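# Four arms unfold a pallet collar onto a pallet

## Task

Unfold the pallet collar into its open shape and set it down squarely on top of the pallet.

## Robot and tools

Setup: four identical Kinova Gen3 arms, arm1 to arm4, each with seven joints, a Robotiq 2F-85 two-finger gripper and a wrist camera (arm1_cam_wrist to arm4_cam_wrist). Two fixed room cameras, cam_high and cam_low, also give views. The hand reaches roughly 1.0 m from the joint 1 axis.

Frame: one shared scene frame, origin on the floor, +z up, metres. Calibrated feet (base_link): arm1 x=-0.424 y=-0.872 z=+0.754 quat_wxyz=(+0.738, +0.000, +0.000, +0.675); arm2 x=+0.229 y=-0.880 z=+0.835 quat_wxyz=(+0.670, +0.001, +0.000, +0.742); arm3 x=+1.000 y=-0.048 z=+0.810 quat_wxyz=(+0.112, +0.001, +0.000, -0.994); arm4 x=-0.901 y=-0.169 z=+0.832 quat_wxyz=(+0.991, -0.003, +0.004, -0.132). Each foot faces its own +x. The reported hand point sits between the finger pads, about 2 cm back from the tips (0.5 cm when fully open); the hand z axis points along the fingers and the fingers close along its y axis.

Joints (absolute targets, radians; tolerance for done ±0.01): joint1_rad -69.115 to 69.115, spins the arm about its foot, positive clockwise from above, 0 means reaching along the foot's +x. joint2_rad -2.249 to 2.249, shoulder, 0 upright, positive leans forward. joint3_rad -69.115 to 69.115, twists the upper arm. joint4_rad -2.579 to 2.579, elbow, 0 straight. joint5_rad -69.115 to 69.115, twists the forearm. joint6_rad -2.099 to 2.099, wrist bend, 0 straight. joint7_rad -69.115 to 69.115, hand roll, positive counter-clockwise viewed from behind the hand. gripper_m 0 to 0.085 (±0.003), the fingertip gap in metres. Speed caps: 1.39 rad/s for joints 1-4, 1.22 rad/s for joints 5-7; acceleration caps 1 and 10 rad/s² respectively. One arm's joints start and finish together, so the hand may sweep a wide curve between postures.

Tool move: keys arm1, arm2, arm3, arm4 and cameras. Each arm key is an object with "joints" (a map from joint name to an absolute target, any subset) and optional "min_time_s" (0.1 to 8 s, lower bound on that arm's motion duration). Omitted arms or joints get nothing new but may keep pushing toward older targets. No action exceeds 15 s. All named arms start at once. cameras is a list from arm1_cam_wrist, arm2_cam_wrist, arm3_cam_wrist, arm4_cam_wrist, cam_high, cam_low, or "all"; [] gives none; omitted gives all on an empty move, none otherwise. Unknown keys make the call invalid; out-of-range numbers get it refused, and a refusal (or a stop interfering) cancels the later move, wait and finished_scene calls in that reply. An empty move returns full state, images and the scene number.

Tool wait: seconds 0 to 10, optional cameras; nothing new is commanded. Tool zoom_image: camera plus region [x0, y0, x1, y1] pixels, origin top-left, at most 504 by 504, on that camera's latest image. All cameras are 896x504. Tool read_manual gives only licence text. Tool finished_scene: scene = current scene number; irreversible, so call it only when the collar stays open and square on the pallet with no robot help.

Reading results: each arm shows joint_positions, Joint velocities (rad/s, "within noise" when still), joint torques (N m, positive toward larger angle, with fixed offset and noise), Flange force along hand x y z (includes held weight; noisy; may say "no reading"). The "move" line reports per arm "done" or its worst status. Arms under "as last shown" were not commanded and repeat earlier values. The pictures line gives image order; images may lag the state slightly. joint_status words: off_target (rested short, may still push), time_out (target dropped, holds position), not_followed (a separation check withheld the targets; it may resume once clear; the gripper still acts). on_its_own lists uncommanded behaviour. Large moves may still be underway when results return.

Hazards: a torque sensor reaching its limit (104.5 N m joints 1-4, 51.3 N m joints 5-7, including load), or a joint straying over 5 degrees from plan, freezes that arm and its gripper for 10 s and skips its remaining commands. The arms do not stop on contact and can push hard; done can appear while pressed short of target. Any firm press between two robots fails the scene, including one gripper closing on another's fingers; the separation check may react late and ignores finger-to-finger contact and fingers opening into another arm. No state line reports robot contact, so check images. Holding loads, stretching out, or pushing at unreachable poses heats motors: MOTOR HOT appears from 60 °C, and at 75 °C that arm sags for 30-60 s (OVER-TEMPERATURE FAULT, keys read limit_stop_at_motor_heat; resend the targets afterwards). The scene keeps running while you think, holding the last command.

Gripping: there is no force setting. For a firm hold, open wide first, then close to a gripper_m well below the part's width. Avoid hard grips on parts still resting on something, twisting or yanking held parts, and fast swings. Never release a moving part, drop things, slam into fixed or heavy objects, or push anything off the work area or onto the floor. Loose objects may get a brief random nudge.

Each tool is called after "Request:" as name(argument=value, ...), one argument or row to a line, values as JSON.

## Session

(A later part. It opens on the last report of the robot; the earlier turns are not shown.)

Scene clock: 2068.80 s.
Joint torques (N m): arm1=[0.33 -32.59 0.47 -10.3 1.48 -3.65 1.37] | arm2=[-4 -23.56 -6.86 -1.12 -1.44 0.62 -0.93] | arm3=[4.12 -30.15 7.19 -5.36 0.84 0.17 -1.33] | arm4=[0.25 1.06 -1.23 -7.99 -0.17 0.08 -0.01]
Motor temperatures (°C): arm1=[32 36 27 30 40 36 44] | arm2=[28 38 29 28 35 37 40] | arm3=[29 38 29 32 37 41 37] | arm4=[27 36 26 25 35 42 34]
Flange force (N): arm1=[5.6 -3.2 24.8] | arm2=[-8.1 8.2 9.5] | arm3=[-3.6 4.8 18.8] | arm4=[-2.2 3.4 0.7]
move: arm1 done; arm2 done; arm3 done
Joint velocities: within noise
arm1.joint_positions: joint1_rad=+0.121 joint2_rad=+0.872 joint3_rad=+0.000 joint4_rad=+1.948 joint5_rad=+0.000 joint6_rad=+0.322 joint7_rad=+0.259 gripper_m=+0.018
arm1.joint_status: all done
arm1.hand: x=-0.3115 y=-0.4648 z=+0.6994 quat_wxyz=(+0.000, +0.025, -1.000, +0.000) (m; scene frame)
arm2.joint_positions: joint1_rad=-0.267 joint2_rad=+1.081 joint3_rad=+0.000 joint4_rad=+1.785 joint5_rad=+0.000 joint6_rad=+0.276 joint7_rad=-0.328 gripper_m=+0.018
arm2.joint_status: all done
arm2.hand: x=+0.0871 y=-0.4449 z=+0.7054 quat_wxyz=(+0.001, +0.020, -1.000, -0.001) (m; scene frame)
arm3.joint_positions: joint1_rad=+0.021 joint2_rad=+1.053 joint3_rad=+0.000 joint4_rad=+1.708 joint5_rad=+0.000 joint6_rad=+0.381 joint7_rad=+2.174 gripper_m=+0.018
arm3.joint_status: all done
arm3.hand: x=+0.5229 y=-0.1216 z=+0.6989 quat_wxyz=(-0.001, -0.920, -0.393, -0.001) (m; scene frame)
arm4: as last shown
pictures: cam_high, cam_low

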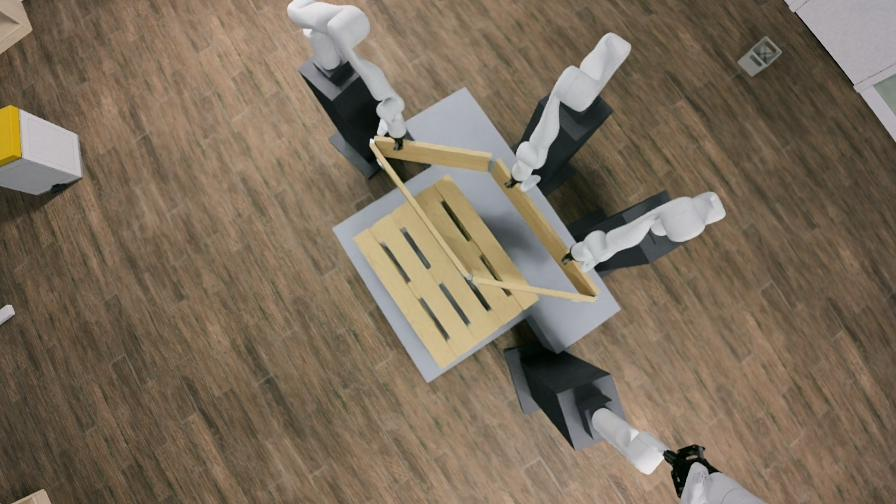

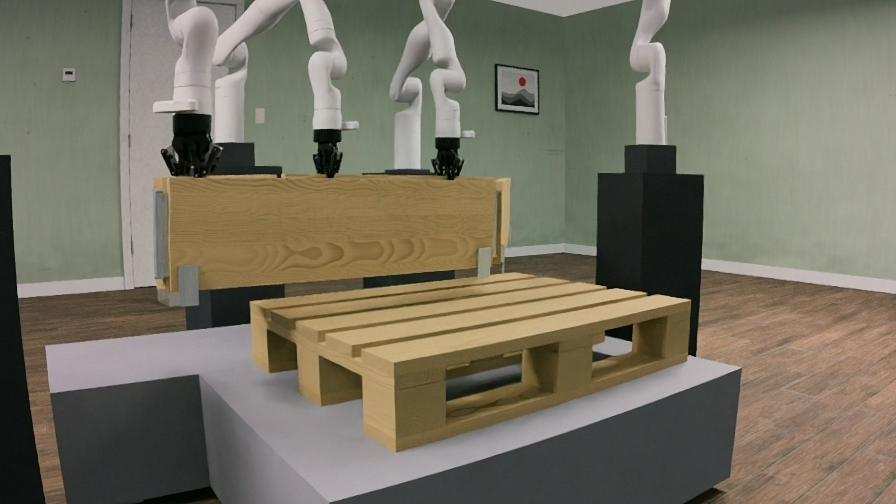

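Clear of the pallet. Continue.

Request:
move(
  arm1={"joints":{"joint1_rad":0.1821,"joint2_rad":0.9399,"joint4_rad":1.7001,"joint6_rad":0.5016,"joint7_rad":0.317},"min_time_s":3},
  arm2={"joints":{"joint1_rad":-0.1437,"joint2_rad":1.1169,"joint4_rad":1.6203,"joint6_rad":0.4044,"joint7_rad":-0.2093},"min_time_s":3},
  arm3={"joints":{"joint1_rad":0.2746,"joint2_rad":1.0961,"joint4_rad":1.5443,"joint6_rad":0.5012,"joint7_rad":2.6894},"min_time_s":3},
)

Request:
move(
  arm1={"joints":{"joint1_rad":0.2284,"joint2_rad":1.0346,"joint4_rad":1.4171,"joint6_rad":0.6899,"joint7_rad":0.3583},"min_time_s":3},
  arm2={"joints":{"joint1_rad":-0.0414,"joint2_rad":1.1725,"joint4_rad":1.4175,"joint6_rad":0.5516,"joint7_rad":-0.112},"min_time_s":3},
  arm3={"joints":{"joint1_rad":0.4344,"joint2_rad":1.2044,"joint4_rad":1.2072,"joint6_rad":0.73,"joint7_rad":3.1122},"min_time_s":3},
  cameras=["cam_high"],
)

Request:
move(
  arm1={"joints":{"joint1_rad":0.2644,"joint2_rad":1.1628,"joint4_rad":1.0754,"joint6_rad":0.9034,"joint7_rad":0.3893},"min_time_s":3},
  arm2={"joints":{"joint1_rad":0.0434,"joint2_rad":1.2532,"joint4_rad":1.166,"joint6_rad":0.7224,"joint7_rad":-0.0322},"min_time_s":3},
  arm3={"joints":{"joint1_rad":0.5136,"joint2_rad":1.3988,"joint4_rad":0.6893,"joint6_rad":1.0535,"joint7_rad":3.4544},"min_time_s":3},
  cameras=["cam_high","cam_low","arm1_cam_wrist","arm2_cam_wrist","arm3_cam_wrist"],
)

Scene clock: 2097.87 s.
Joint torques (N m): arm1=[-0.79 -37.68 -1.43 -13.09 0.53 -3.53 1.14] | arm2=[-3.37 -20.75 -6.36 1.3 -2.12 2.26 -1.19] | arm3=[7.15 -34.52 9.79 -8.63 2.13 -0.87 -0.94] | arm4=[0.25 1.03 -1.2 -8.03 -0.18 0.08 -0.03]
Motor temperatures (°C): arm1=[32 37 27 31 40 36 44] | arm2=[28 37 29 28 35 37 40] | arm3=[29 38 29 32 37 41 37] | arm4=[27 35 26 25 35 42 34]
Flange force (N): arm1=[2.3 -3.5 27.2] | arm2=[-6.5 12.7 4.7] | arm3=[-10.4 6.0 20.8] | arm4=[-2.1 3.4 0.8]
move: arm1 done; arm2 done; arm3 done
Joint velocities: within noise
arm1.joint_positions: joint1_rad=+0.182 joint2_rad=+0.940 joint3_rad=+0.000 joint4_rad=+1.700 joint5_rad=+0.000 joint6_rad=+0.502 joint7_rad=+0.317 gripper_m=+0.018
arm1.joint_status: all done
arm1.hand: x=-0.2681 y=-0.4056 z=+0.6994 quat_wxyz=(+0.000, +0.023, -1.000, +0.000) (m; scene frame)
arm2.joint_positions: joint1_rad=-0.144 joint2_rad=+1.117 joint3_rad=+0.000 joint4_rad=+1.620 joint5_rad=+0.000 joint6_rad=+0.404 joint7_rad=-0.209 gripper_m=+0.018
arm2.joint_status: all done
arm2.hand: x=+0.1307 y=-0.3872 z=+0.7054 quat_wxyz=(+0.001, +0.019, -1.000, -0.001) (m; scene frame)
arm3.joint_positions: joint1_rad=+0.275 joint2_rad=+1.096 joint3_rad=+0.000 joint4_rad=+1.544 joint5_rad=+0.000 joint6_rad=+0.501 joint7_rad=+2.689 gripper_m=+0.018
arm3.joint_status: all done
arm3.hand: x=+0.4769 y=+0.0027 z=+0.6988 quat_wxyz=(-0.001, -0.860, -0.510, -0.001) (m; scene frame)
arm4: as last shown
pictures: none

Scene clock: 2101.20 s.
Joint torques (N m): arm1=[-0.55 -43.02 -1.68 -16.07 -0.04 -3.62 0.98] | arm2=[-1.76 -19.7 -4.79 2.01 -2.32 3.23 -1.35] | arm3=[9.44 -41.5 10.42 -14.94 3.18 -2.6 -0.91] | arm4=[0.24 1.08 -1.2 -8.04 -0.16 0.09 -0.03]
Motor temperatures (°C): arm1=[32 37 27 31 40 36 44] | arm2=[28 37 29 28 35 37 40] | arm3=[29 38 29 32 37 41 37] | arm4=[27 35 26 25 35 42 34]
Flange force (N): arm1=[2.5 -3.3 28.7] | arm2=[-4.1 14.9 1.7] | arm3=[-14.3 7.8 21.6] | arm4=[-2.2 3.3 1.0]
move: arm1 done; arm2 done; arm3 done
Joint velocities: within noise
arm1.joint_positions: joint1_rad=+0.228 joint2_rad=+1.035 joint3_rad=+0.000 joint4_rad=+1.417 joint5_rad=+0.000 joint6_rad=+0.690 joint7_rad=+0.358 gripper_m=+0.018
arm1.joint_status: all done
arm1.hand: x=-0.2246 y=-0.3460 z=+0.6993 quat_wxyz=(+0.000, +0.020, -1.000, +0.000) (m; scene frame)
arm2.joint_positions: joint1_rad=-0.041 joint2_rad=+1.172 joint3_rad=+0.000 joint4_rad=+1.417 joint5_rad=+0.000 joint6_rad=+0.552 joint7_rad=-0.112 gripper_m=+0.018
arm2.joint_status: all done
arm2.hand: x=+0.1742 y=-0.3295 z=+0.7054 quat_wxyz=(+0.001, +0.016, -1.000, -0.001) (m; scene frame)
arm3.joint_positions: joint1_rad=+0.434 joint2_rad=+1.204 joint3_rad=+0.000 joint4_rad=+1.207 joint5_rad=+0.000 joint6_rad=+0.730 joint7_rad=+3.112 gripper_m=+0.018
arm3.joint_status: all done
arm3.hand: x=+0.4161 y=+0.1013 z=+0.6985 quat_wxyz=(-0.001, -0.786, -0.618, +0.000) (m; scene frame)
arm4.joint_positions: joint1_rad=-0.493 joint2_rad=-0.450 joint3_rad=+0.000 joint4_rad=+1.500 joint5_rad=+0.000 joint6_rad=+2.040 joint7_rad=-1.126 gripper_m=+0.000
arm4.joint_status: not commanded
arm4.hand: x=-0.7881 y=-0.1673 z=+1.3406 quat_wxyz=(-0.003, -0.944, -0.330, -0.021) (m; scene frame)
pictures: cam_high

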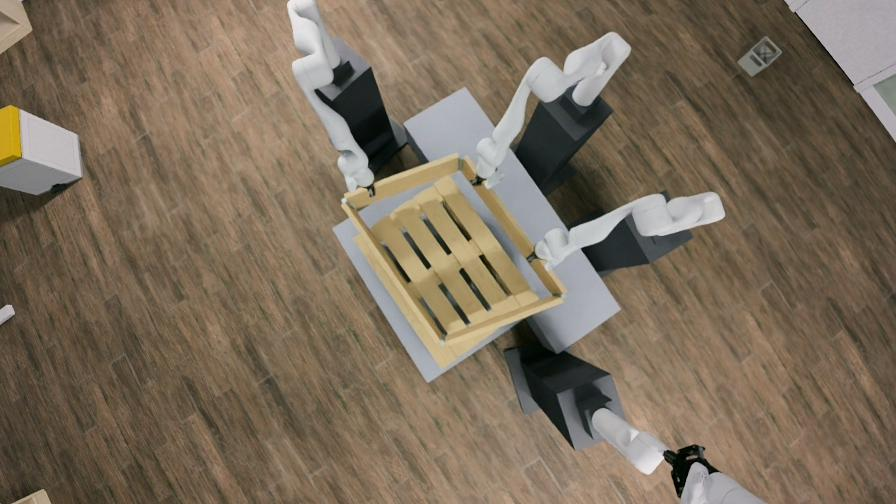

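Scene clock: 2104.53 s.
Joint torques (N m): arm1=[-0.05 -48.64 -1.89 -19.11 -0.8 -3.71 0.77] | arm2=[0.93 -19.58 -2.22 2.23 -2.05 4.25 -1.44] | arm3=[11.89 -48.3 9.33 -20.71 4.27 -4.32 -0.9] | arm4=[0.27 1.08 -1.21 -8 -0.18 0.09 -0.03]
Motor temperatures (°C): arm1=[32 37 27 31 40 36 44] | arm2=[28 37 29 28 35 37 40] | arm3=[29 38 29 32 37 41 37] | arm4=[27 35 26 25 35 42 34]
Flange force (N): arm1=[3.0 -3.5 30.2] | arm2=[-0.7 17.5 0.6] | arm3=[-21.3 11.8 20.8] | arm4=[-2.2 3.4 0.8]
move: arm1 done; arm2 done; arm3 done
Joint velocities: within noise
arm1.joint_positions: joint1_rad=+0.264 joint2_rad=+1.163 joint3_rad=+0.000 joint4_rad=+1.075 joint5_rad=+0.000 joint6_rad=+0.903 joint7_rad=+0.389 gripper_m=+0.018
arm1.joint_status: all done
arm1.hand: x=-0.1811 y=-0.2865 z=+0.6992 quat_wxyz=(+0.000, +0.018, -1.000, +0.000) (m; scene frame)
arm2.joint_positions: joint1_rad=+0.043 joint2_rad=+1.253 joint3_rad=+0.000 joint4_rad=+1.166 joint5_rad=+0.000 joint6_rad=+0.722 joint7_rad=-0.032 gripper_m=+0.018
arm2.joint_status: all done
arm2.hand: x=+0.2177 y=-0.2720 z=+0.7055 quat_wxyz=(+0.001, +0.014, -1.000, -0.001) (m; scene frame)
arm3.joint_positions: joint1_rad=+0.514 joint2_rad=+1.399 joint3_rad=+0.000 joint4_rad=+0.689 joint5_rad=+0.000 joint6_rad=+1.053 joint7_rad=+3.454 gripper_m=+0.018
arm3.joint_status: all done
arm3.hand: x=+0.3480 y=+0.1713 z=+0.6984 quat_wxyz=(-0.001, -0.698, -0.716, +0.000) (m; scene frame)
arm4: as last shown
pictures: arm1_cam_wrist, arm2_cam_wrist, arm3_cam_wrist, cam_high, cam_low

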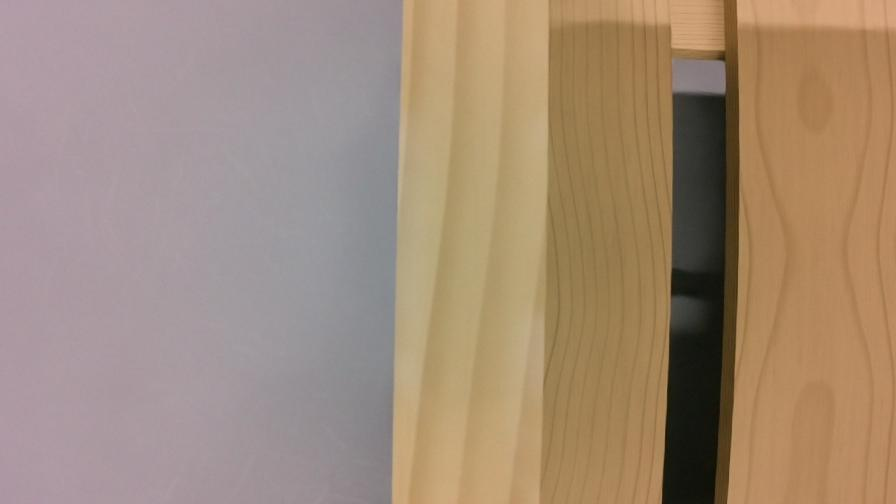

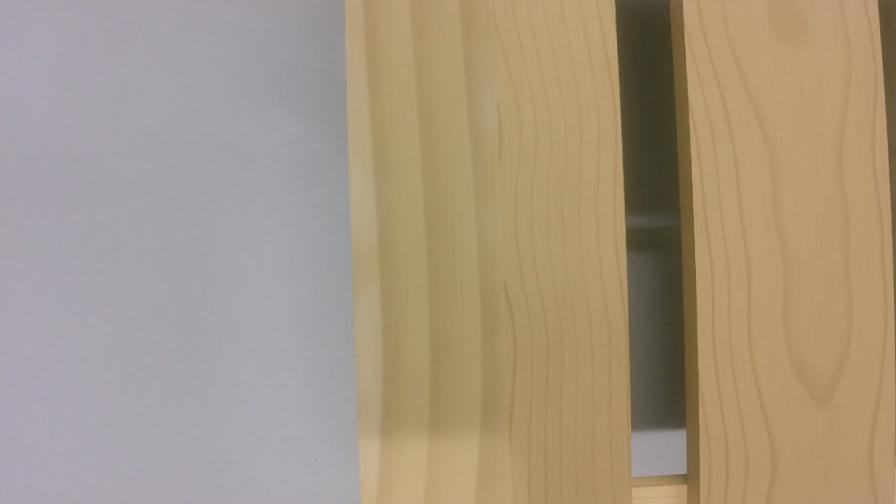

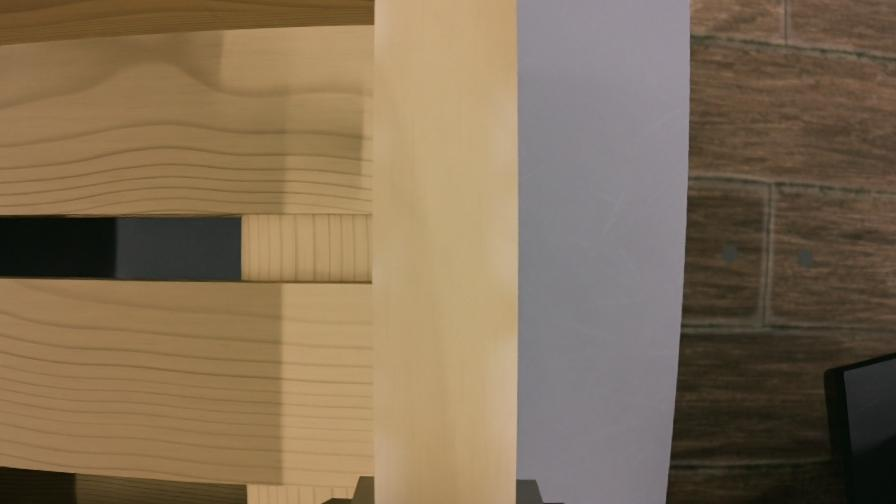

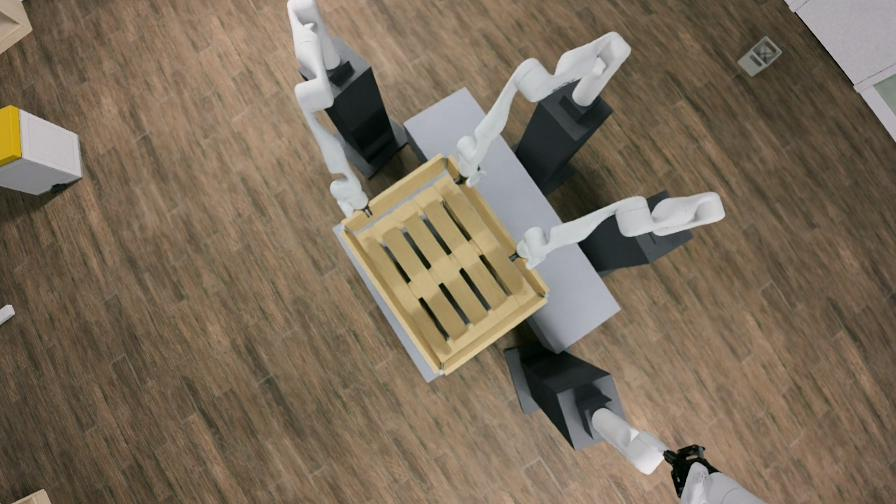

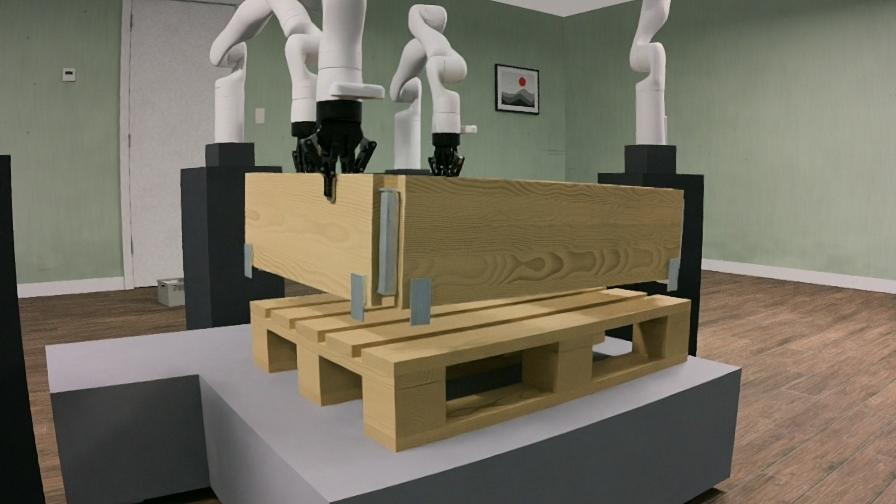

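Request:
move(
  arm1={"joints":{"joint2_rad":1.278,"joint4_rad":1.0414,"joint6_rad":0.8222},"min_time_s":3},
  arm2={"joints":{"joint2_rad":1.3846,"joint4_rad":1.0916,"joint6_rad":0.6654},"min_time_s":3},
  arm3={"joints":{"joint2_rad":1.5309,"joint4_rad":0.5935,"joint6_rad":1.0172},"min_time_s":3},
  arm4={"joints":{"joint1_rad":-1.1366,"joint2_rad":1.0492,"joint4_rad":1.2751,"joint6_rad":0.8173,"joint7_rad":-2.443},"min_time_s":3},
  cameras=["cam_low","cam_high","arm4_cam_wrist","arm1_cam_wrist"],
)

Scene clock: 2139.23 s.
Joint torques (N m): arm1=[-5.53 16.12 -4.56 -12.1 0.32 -18.55 1.05] | arm2=[-11.71 -29.85 -12.18 8.24 -4.19 12.41 -1.16] | arm3=[10.31 -46.8 7.86 -20.69 3.56 -4.15 -1.22] | arm4=[0.17 -24.16 -0.65 -6.48 -0.17 0.27 -0.02]
Motor temperatures (°C): arm1=[32 39 27 32 40 36 44] | arm2=[28 36 29 28 35 38 40] | arm3=[30 41 29 33 37 41 37] | arm4=[27 34 26 25 35 42 34]
Flange force (N): arm1=[14.4 -48.0 -103.1] | arm2=[-21.0 35.8 37.2] | arm3=[-22.8 23.8 14.5] | arm4=[-0.9 0.2 0.0]
move: arm1 done; arm2 done; arm3 done; arm4 done
Joint velocities: within noise
arm1.joint_positions: joint1_rad=+0.264 joint2_rad=+1.278 joint3_rad=+0.000 joint4_rad=+1.041 joint5_rad=+0.000 joint6_rad=+0.822 joint7_rad=+0.389 gripper_m=+0.018
arm1.joint_status: all done
arm1.hand: x=-0.1811 y=-0.2864 z=+0.6344 quat_wxyz=(+0.000, +0.018, -1.000, +0.000) (m; scene frame)
arm2.joint_positions: joint1_rad=+0.043 joint2_rad=+1.385 joint3_rad=+0.000 joint4_rad=+1.092 joint5_rad=+0.000 joint6_rad=+0.665 joint7_rad=-0.032 gripper_m=+0.018
arm2.joint_status: all done
arm2.hand: x=+0.2177 y=-0.2719 z=+0.6405 quat_wxyz=(+0.001, +0.013, -1.000, -0.001) (m; scene frame)
arm3.joint_positions: joint1_rad=+0.514 joint2_rad=+1.531 joint3_rad=+0.000 joint4_rad=+0.594 joint5_rad=+0.000 joint6_rad=+1.017 joint7_rad=+3.454 gripper_m=+0.018
arm3.joint_status: all done
arm3.hand: x=+0.3481 y=+0.1713 z=+0.6334 quat_wxyz=(-0.001, -0.698, -0.716, +0.000) (m; scene frame)
arm4.joint_positions: joint1_rad=-1.137 joint2_rad=+1.049 joint3_rad=+0.000 joint4_rad=+1.275 joint5_rad=+0.000 joint6_rad=+0.817 joint7_rad=-2.443 gripper_m=+0.000
arm4.joint_status: all done
arm4.hand: x=-0.5000 y=+0.2692 z=+0.7950 quat_wxyz=(-0.002, -1.000, +0.001, +0.005) (m; scene frame)
pictures: arm1_cam_wrist, arm4_cam_wrist, cam_high, cam_low

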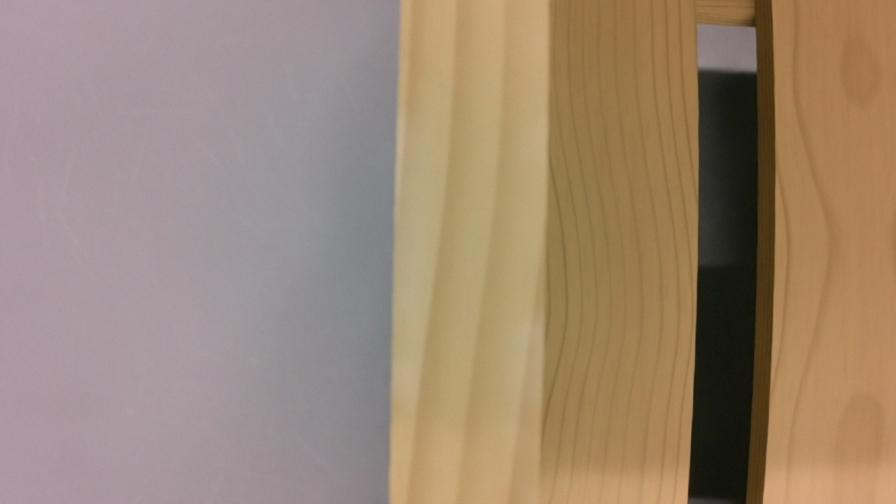

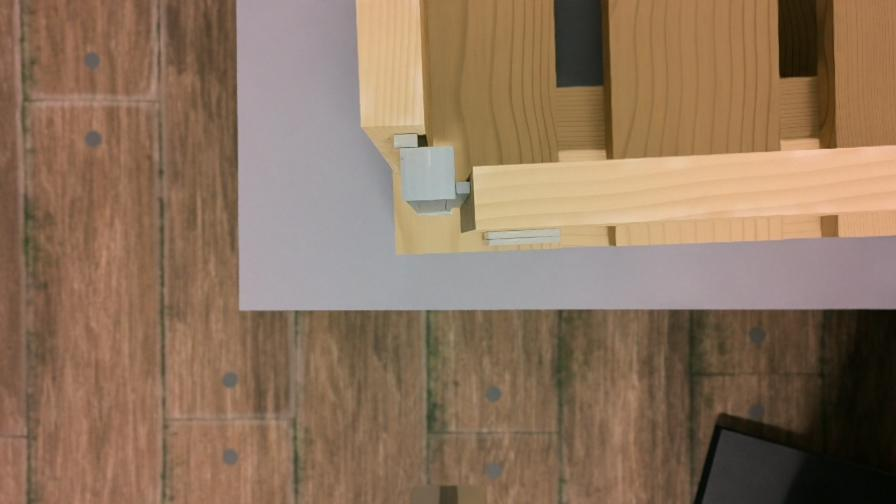

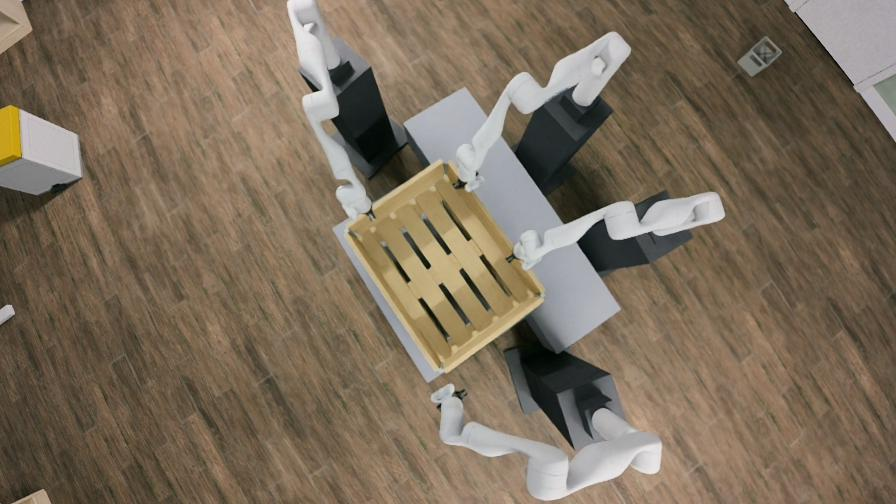

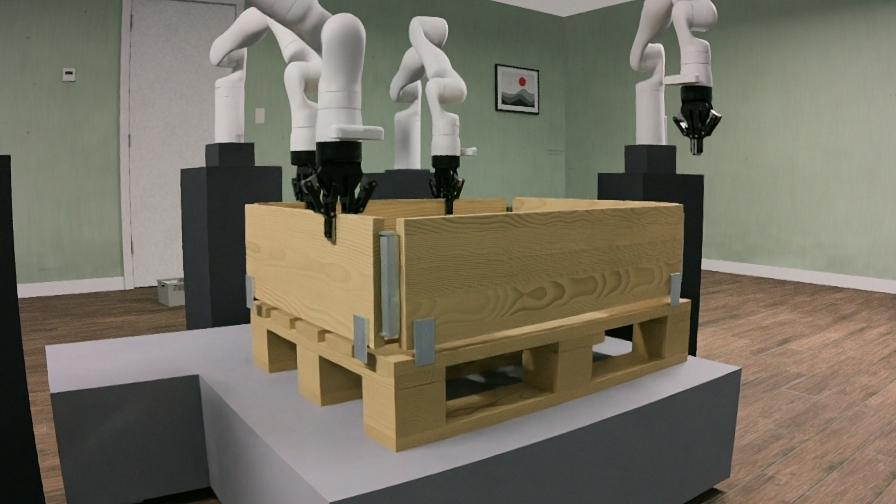

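Request:
move(
  arm1={"joints":{"joint2_rad":1.2204,"joint4_rad":1.0584,"joint6_rad":0.8628},"min_time_s":2},
  arm2={"joints":{"joint2_rad":1.3189,"joint4_rad":1.1288,"joint6_rad":0.6939},"min_time_s":2},
  arm3={"joints":{"joint2_rad":1.4649,"joint4_rad":0.6414,"joint6_rad":1.0354},"min_time_s":2},
  cameras=["arm4_cam_wrist","cam_low"],
)

Request:
move(
  arm4={"joints":{"joint1_rad":-0.0774,"joint2_rad":0.8109,"joint4_rad":1.9809,"joint6_rad":0.3498,"joint7_rad":-1.3838},"min_time_s":2},
  cameras=["arm4_cam_wrist","arm3_cam_wrist","arm2_cam_wrist"],
)

Scene clock: 2193.03 s.
Joint torques (N m): arm1=[0.58 -46.09 -1.06 -18.03 -0.17 -4.15 0.95] | arm2=[-0.4 -21.84 -3.45 0.76 -2.33 3.81 -1.28] | arm3=[10.22 -46.38 7.72 -19.1 3.32 -3.61 -1.25] | arm4=[0.14 -24.07 -0.63 -6.48 -0.18 0.29 -0.05]
Motor temperatures (°C): arm1=[32 38 27 31 40 39 44] | arm2=[28 39 30 28 35 40 40] | arm3=[30 43 29 34 37 41 37] | arm4=[27 35 26 25 35 42 34]
Flange force (N): arm1=[4.6 -3.8 24.8] | arm2=[-2.6 14.5 3.5] | arm3=[-18.2 11.9 18.2] | arm4=[-1.0 0.4 -0.2]
move: arm1 done; arm2 done; arm3 done
Joint velocities: within noise
arm1.joint_positions: joint1_rad=+0.265 joint2_rad=+1.220 joint3_rad=+0.000 joint4_rad=+1.059 joint5_rad=+0.000 joint6_rad=+0.863 joint7_rad=+0.389 gripper_m=+0.018
arm1.joint_status: all done
arm1.hand: x=-0.1807 y=-0.2858 z=+0.6669 quat_wxyz=(+0.000, +0.018, -1.000, +0.000) (m; scene frame)
arm2.joint_positions: joint1_rad=+0.043 joint2_rad=+1.319 joint3_rad=+0.000 joint4_rad=+1.129 joint5_rad=+0.000 joint6_rad=+0.694 joint7_rad=-0.032 gripper_m=+0.018
arm2.joint_status: all done
arm2.hand: x=+0.2177 y=-0.2710 z=+0.6731 quat_wxyz=(+0.001, +0.013, -1.000, -0.001) (m; scene frame)
arm3.joint_positions: joint1_rad=+0.514 joint2_rad=+1.465 joint3_rad=+0.000 joint4_rad=+0.641 joint5_rad=+0.000 joint6_rad=+1.036 joint7_rad=+3.454 gripper_m=+0.018
arm3.joint_status: all done
arm3.hand: x=+0.3472 y=+0.1717 z=+0.6659 quat_wxyz=(-0.001, -0.698, -0.716, +0.000) (m; scene frame)
arm4: as last shown
pictures: arm4_cam_wrist, cam_low

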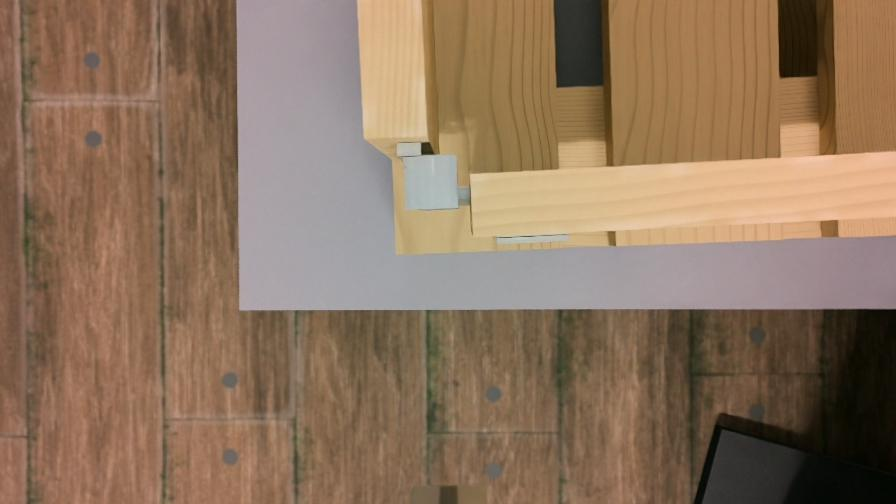

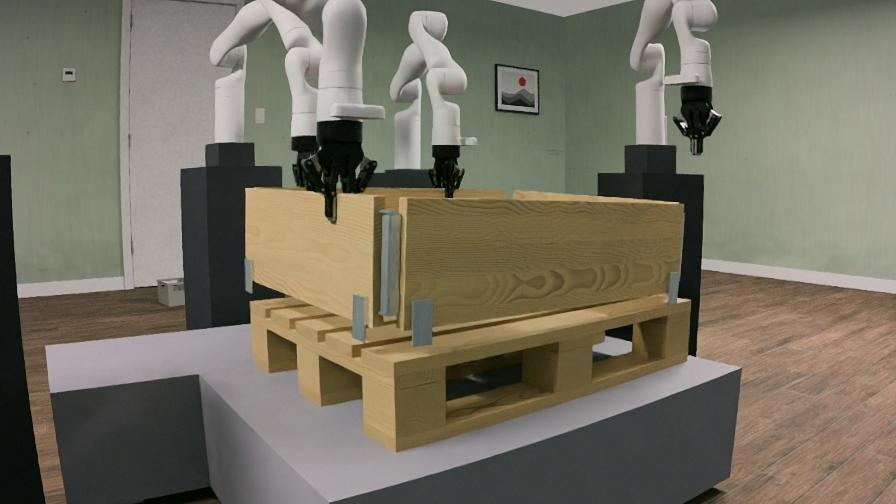

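Scene clock: 2195.43 s.
Joint torques (N m): arm1=[0.6 -46.12 -1.14 -18.19 -0.26 -4.21 0.88] | arm2=[-0.44 -22.08 -3.29 0.69 -2.25 3.85 -1.24] | arm3=[10.28 -46.41 7.76 -19.21 3.32 -3.7 -1.22] | arm4=[0.32 -17.68 -0.64 -2.93 -0.18 0.26 0.02]
Motor temperatures (°C): arm1=[32 39 27 31 40 39 44] | arm2=[28 38 30 28 35 40 40] | arm3=[30 43 29 34 37 41 37] | arm4=[27 35 26 25 35 42 34]
Flange force (N): arm1=[4.8 -4.4 24.7] | arm2=[-2.6 14.4 4.0] | arm3=[-18.5 12.3 18.0] | arm4=[-0.4 -0.9 -0.2]
move: arm4 done
Joint velocities: within noise
arm1.joint_positions: joint1_rad=+0.264 joint2_rad=+1.220 joint3_rad=+0.000 joint4_rad=+1.058 joint5_rad=+0.000 joint6_rad=+0.863 joint7_rad=+0.389 gripper_m=+0.018
arm1.joint_status: not commanded
arm1.hand: x=-0.1808 y=-0.2857 z=+0.6668 quat_wxyz=(+0.000, +0.018, -1.000, +0.000) (m; scene frame)
arm2: as last shown
arm2.hand: x=+0.2176 y=-0.2710 z=+0.6731 quat_wxyz=(+0.001, +0.013, -1.000, -0.001) (m; scene frame)
arm3.joint_positions: joint1_rad=+0.514 joint2_rad=+1.465 joint3_rad=+0.000 joint4_rad=+0.641 joint5_rad=+0.000 joint6_rad=+1.035 joint7_rad=+3.454 gripper_m=+0.018
arm3.joint_status: not commanded
arm3.hand: x=+0.3471 y=+0.1717 z=+0.6659 quat_wxyz=(-0.001, -0.698, -0.716, +0.000) (m; scene frame)
arm4.joint_positions: joint1_rad=-0.077 joint2_rad=+0.811 joint3_rad=+0.000 joint4_rad=+1.981 joint5_rad=+0.000 joint6_rad=+0.350 joint7_rad=-1.384 gripper_m=+0.000
arm4.joint_status: all done
arm4.hand: x=-0.5009 y=-0.2709 z=+0.7972 quat_wxyz=(-0.002, -1.000, +0.001, +0.005) (m; scene frame)
pictures: arm2_cam_wrist, arm3_cam_wrist, arm4_cam_wrist

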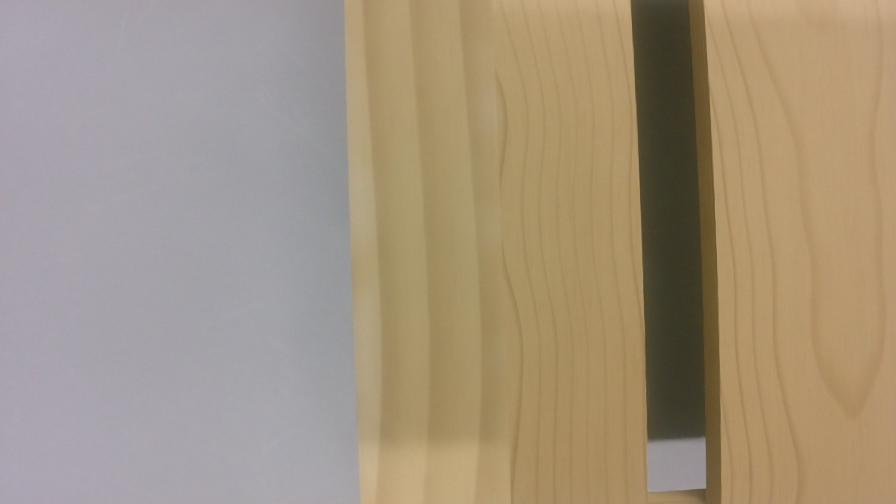

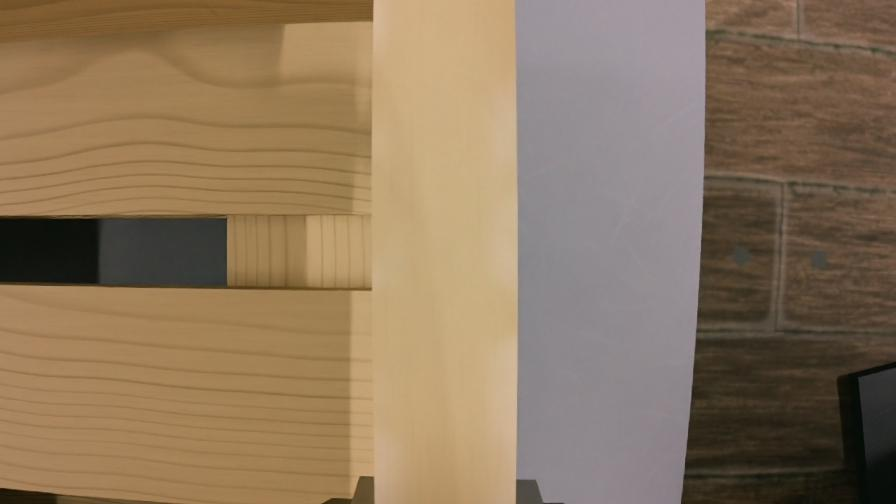

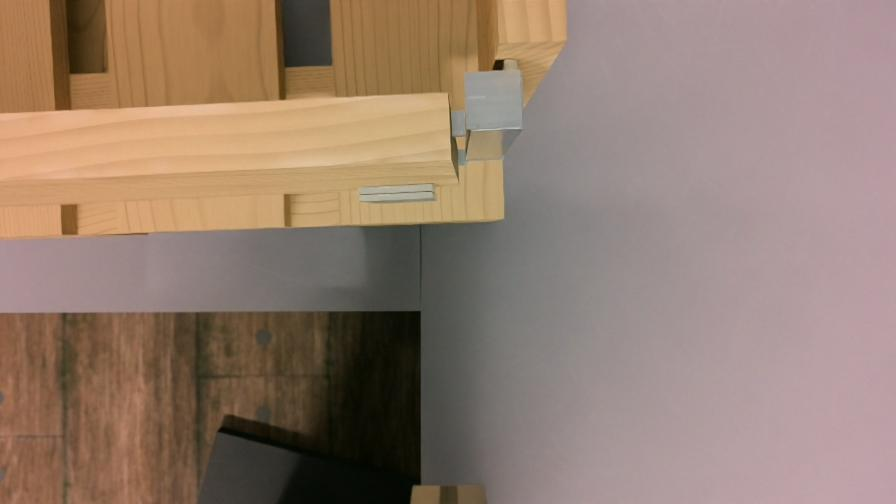

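Request:
move(
  arm4={"joints":{"joint1_rad":-0.5374,"joint2_rad":0.8964,"joint4_rad":1.6966,"joint6_rad":0.5486,"joint7_rad":-0.225,"gripper_m":0.085},"min_time_s":2},
  cameras=["arm4_cam_wrist"],
)

Scene clock: 2252.97 s.
Joint torques (N m): arm1=[0.56 -46.05 -1.1 -18.24 -0.24 -4.15 0.92] | arm2=[-0.41 -21.99 -3.34 0.73 -2.2 3.85 -1.3] | arm3=[10.3 -46.45 7.7 -19.21 3.32 -3.72 -1.27] | arm4=[0.29 -20.43 -0.71 -4.51 -0.2 0.29 -0.02]
Motor temperatures (°C): arm1=[32 41 27 32 40 38 44] | arm2=[28 38 29 28 35 39 40] | arm3=[30 48 29 34 37 41 37] | arm4=[27 36 26 25 35 41 34]
Flange force (N): arm1=[5.1 -5.0 24.6] | arm2=[-2.6 14.4 3.8] | arm3=[-18.4 12.1 18.1] | arm4=[0.6 -0.7 -0.2]
move: arm4 done
Joint velocities: within noise
arm1, arm2, arm3: as last shown
arm4.joint_positions: joint1_rad=-0.537 joint2_rad=+0.896 joint3_rad=+0.000 joint4_rad=+1.697 joint5_rad=+0.000 joint6_rad=+0.549 joint7_rad=-0.225 gripper_m=+0.085
arm4.joint_status: all done
arm4.hand: x=-0.4205 y=-0.0610 z=+0.7956 quat_wxyz=(+0.002, -0.690, -0.723, +0.005) (m; scene frame)
pictures: arm4_cam_wrist

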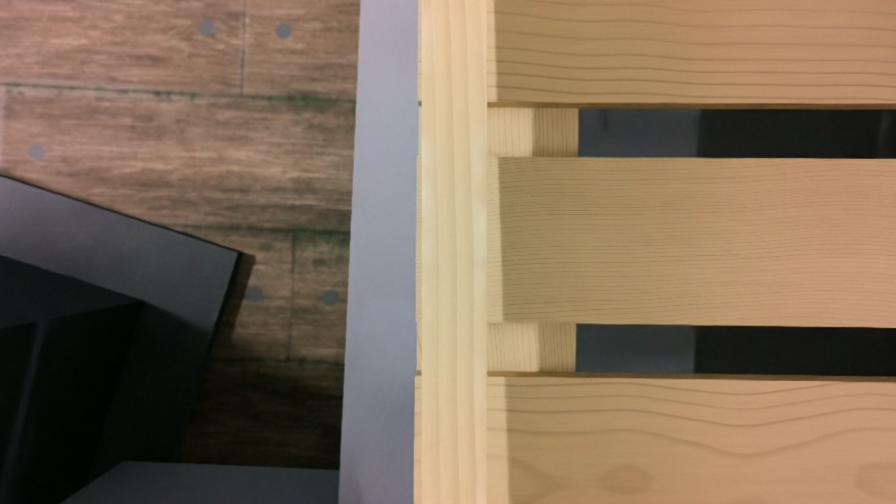

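Request:
move(
  arm4={"joints":{"joint2_rad":1.1753,"joint4_rad":1.6279,"joint6_rad":0.3384},"min_time_s":2},
)

Request:
move(
  arm4={"joints":{"gripper_m":0.0}},
)

Request:
move(
  arm1={"joints":{"joint1_rad":0.244,"joint2_rad":1.2164,"joint4_rad":1.0711,"joint6_rad":0.8541,"joint7_rad":0.3689},"min_time_s":2},
  arm2={"joints":{"joint1_rad":0.023,"joint2_rad":1.3211,"joint4_rad":1.1157,"joint6_rad":0.7048,"joint7_rad":-0.0526},"min_time_s":2},
  arm3={"joints":{"joint1_rad":0.5144,"joint2_rad":1.4999,"joint4_rad":0.5585,"joint6_rad":1.0832,"joint7_rad":3.447},"min_time_s":2},
  arm4={"joints":{"joint1_rad":-0.5492,"joint2_rad":1.1681,"joint4_rad":1.6627,"joint6_rad":0.3108,"joint7_rad":-0.245},"min_time_s":2},
  cameras=["cam_low","cam_high","arm4_cam_wrist","arm3_cam_wrist"],
)

Scene clock: 2303.77 s.
Joint torques (N m): arm1=[0.56 -46.06 -1.09 -18.18 -0.28 -4.18 0.88] | arm2=[-0.41 -21.97 -3.41 0.66 -2.22 3.87 -1.31] | arm3=[10.3 -46.39 7.75 -19.23 3.32 -3.69 -1.29] | arm4=[0.28 -21.55 -0.66 -2.76 -0.22 0.28 -0.01]
Motor temperatures (°C): arm1=[32 42 27 33 40 37 44] | arm2=[28 38 29 28 35 39 40] | arm3=[30 50 29 34 37 41 37] | arm4=[27 36 26 25 35 41 34]
Flange force (N): arm1=[4.8 -4.6 24.6] | arm2=[-2.6 14.0 3.7] | arm3=[-18.5 12.6 18.0] | arm4=[0.5 -0.6 -0.3]
move: arm4 done
Joint velocities: within noise
arm1, arm2, arm3: as last shown
arm4.joint_positions: joint1_rad=-0.537 joint2_rad=+1.175 joint3_rad=+0.000 joint4_rad=+1.628 joint5_rad=+0.000 joint6_rad=+0.338 joint7_rad=-0.225 gripper_m=+0.085
arm4.joint_status: all done
arm4.hand: x=-0.4216 y=-0.0615 z=+0.6666 quat_wxyz=(+0.002, -0.690, -0.723, +0.005) (m; scene frame)
pictures: none

Scene clock: 2304.87 s.
Joint torques (N m): arm1=[1.51 -46.11 -0.18 -18.92 0.19 -4.73 0.97] | arm2=[1.68 -22.72 -1.34 0.73 -1.64 4.15 -1.32] | arm3=[11.47 -44.99 8.47 -17.29 3.71 -2.34 -1.19] | arm4=[-0.2 -13.67 -1.84 6.28 -0.42 5.44 0]
Motor temperatures (°C): arm1=[32 42 27 33 40 37 44] | arm2=[28 38 29 28 35 39 40] | arm3=[30 50 29 34 37 41 37] | arm4=[27 36 26 25 35 41 34]
Flange force (N): arm1=[7.2 -5.9 23.6] | arm2=[0.8 14.5 5.6] | arm3=[-18.6 7.4 18.7] | arm4=[1.8 11.8 -2.5]
move: arm4 off_target
Joint velocities: within noise
arm1, arm2, arm3: as last shown
arm1.hand: x=-0.1809 y=-0.2857 z=+0.6668 quat_wxyz=(+0.000, +0.018, -1.000, +0.000) (m; scene frame)
arm3.hand: x=+0.3471 y=+0.1716 z=+0.6659 quat_wxyz=(-0.001, -0.698, -0.716, +0.000) (m; scene frame)
arm4.joint_positions: joint1_rad=-0.537 joint2_rad=+1.175 joint3_rad=+0.000 joint4_rad=+1.628 joint5_rad=+0.000 joint6_rad=+0.338 joint7_rad=-0.225 gripper_m=+0.018
arm4.joint_status: gripper_m off_target (ended at +0.018, target +0.000)
arm4.hand: x=-0.4216 y=-0.0615 z=+0.6666 quat_wxyz=(+0.002, -0.690, -0.723, +0.005) (m; scene frame)
pictures: none

Scene clock: 2307.17 s.
Joint torques (N m): arm1=[1.15 -37.88 -0.98 -16.67 -0.15 -5.68 0.9] | arm2=[0.8 -28.68 -2.13 0.84 -1.97 5.72 -1.27] | arm3=[15 -41.62 11.06 -16.26 5.82 -2.61 -1] | arm4=[1.41 -17.93 0.12 6.45 -0.06 6 0.13]
Motor temperatures (°C): arm1=[32 42 27 33 40 37 44] | arm2=[28 38 29 28 35 39 40] | arm3=[30 50 29 34 37 41 37] | arm4=[27 36 26 25 35 41 34]
Flange force (N): arm1=[7.0 -7.6 9.2] | arm2=[-0.2 20.4 19.0] | arm3=[-23.9 7.2 12.6] | arm4=[5.7 12.2 8.4]
move: arm1 done; arm2 done; arm3 done; arm4 done
Joint velocities: within noise
arm1.joint_positions: joint1_rad=+0.244 joint2_rad=+1.216 joint3_rad=+0.000 joint4_rad=+1.071 joint5_rad=+0.000 joint6_rad=+0.854 joint7_rad=+0.369 gripper_m=+0.018
arm1.joint_status: all done
arm1.hand: x=-0.1936 y=-0.2831 z=+0.6664 quat_wxyz=(+0.000, +0.018, -1.000, +0.000) (m; scene frame)
arm2.joint_positions: joint1_rad=+0.023 joint2_rad=+1.321 joint3_rad=+0.000 joint4_rad=+1.116 joint5_rad=+0.000 joint6_rad=+0.705 joint7_rad=-0.053 gripper_m=+0.018
arm2.joint_status: all done
arm2.hand: x=+0.2050 y=-0.2685 z=+0.6745 quat_wxyz=(+0.001, +0.013, -1.000, -0.001) (m; scene frame)
arm3.joint_positions: joint1_rad=+0.514 joint2_rad=+1.500 joint3_rad=+0.000 joint4_rad=+0.559 joint5_rad=+0.000 joint6_rad=+1.083 joint7_rad=+3.447 gripper_m=+0.018
arm3.joint_status: all done
arm3.hand: x=+0.3390 y=+0.1746 z=+0.6643 quat_wxyz=(-0.001, -0.701, -0.713, +0.000) (m; scene frame)
arm4.joint_positions: joint1_rad=-0.549 joint2_rad=+1.168 joint3_rad=+0.000 joint4_rad=+1.663 joint5_rad=+0.000 joint6_rad=+0.311 joint7_rad=-0.245 gripper_m=+0.018
arm4.joint_status: all done
arm4.hand: x=-0.4320 y=-0.0585 z=+0.6667 quat_wxyz=(+0.002, -0.693, -0.721, +0.005) (m; scene frame)
pictures: arm3_cam_wrist, arm4_cam_wrist, cam_high, cam_low

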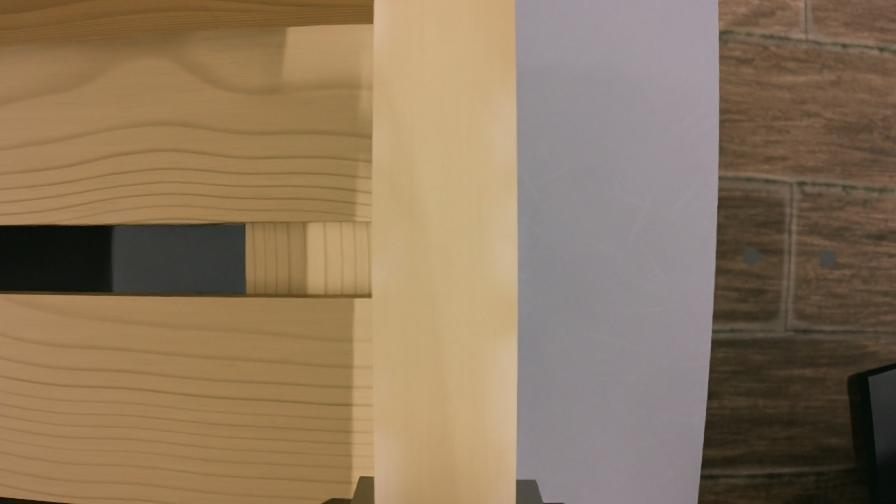

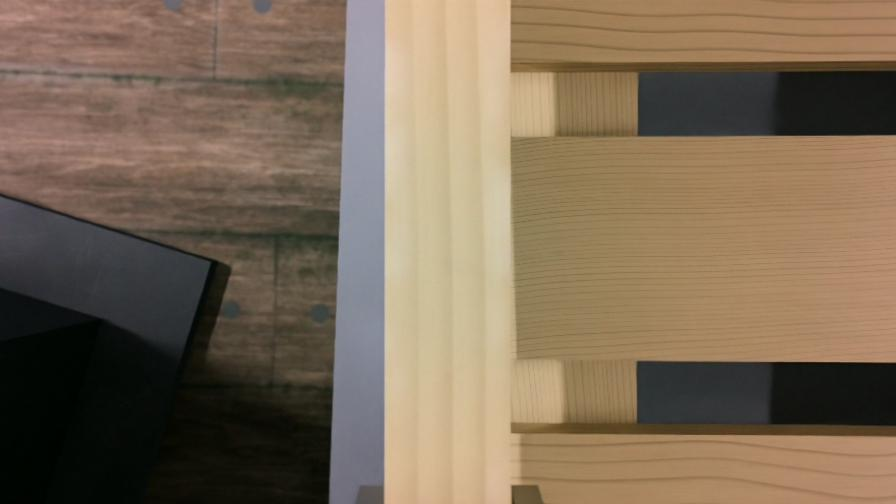

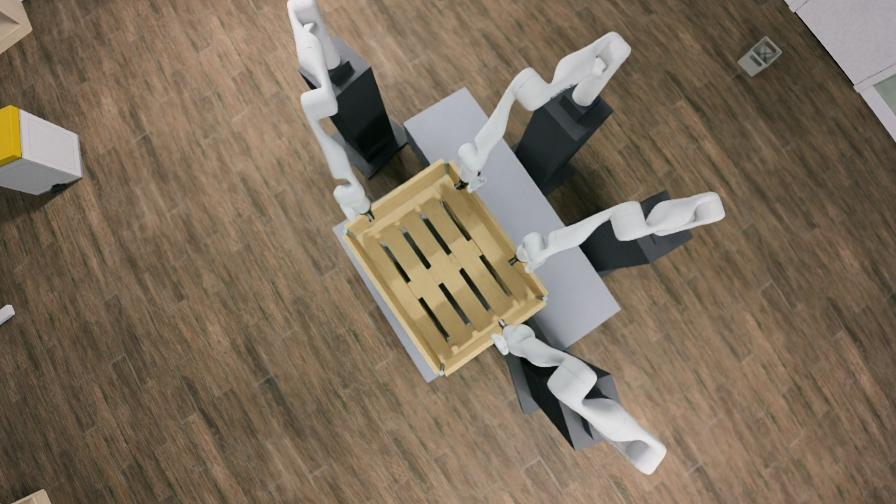

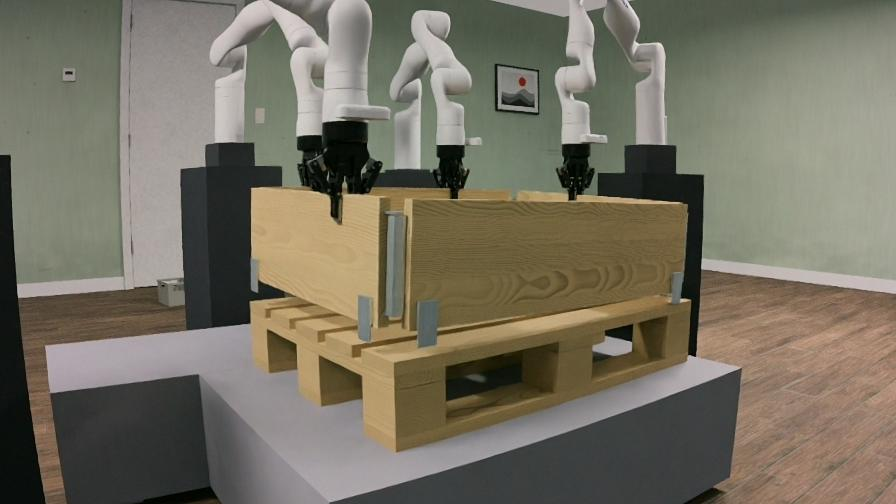

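Request:
zoom_image(
  camera="cam_low",
  region=[230, 180, 482, 432],
)

Request:
zoom_image(
  camera="cam_low",
  region=[500, 180, 752, 382],
)

Request:
zoom_image(
  camera="cam_high",
  region=[320, 140, 580, 400],
)

Scaled by 2.000 from the camera's 896x504 image, which has a finer 1280x720 frame.

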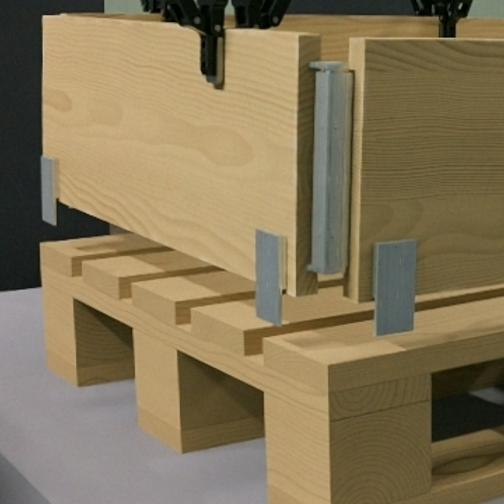

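Scaled by 2.000 from the camera's 896x504 image, which has a finer 1280x720 frame.

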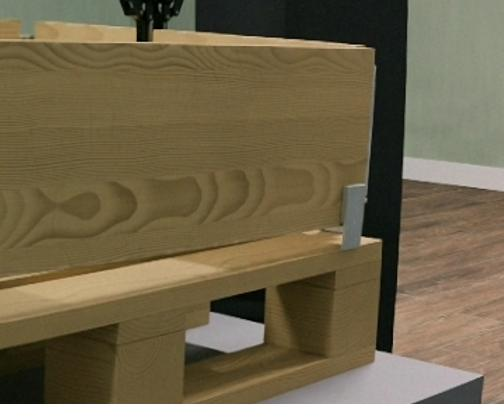

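Scaled by 1.938 from the camera's 896x504 image, which has a finer 1280x720 frame.

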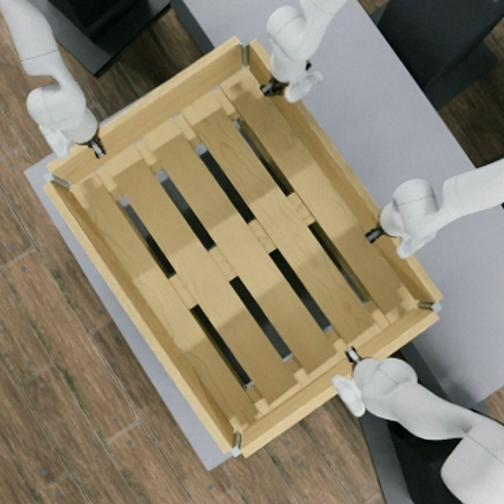

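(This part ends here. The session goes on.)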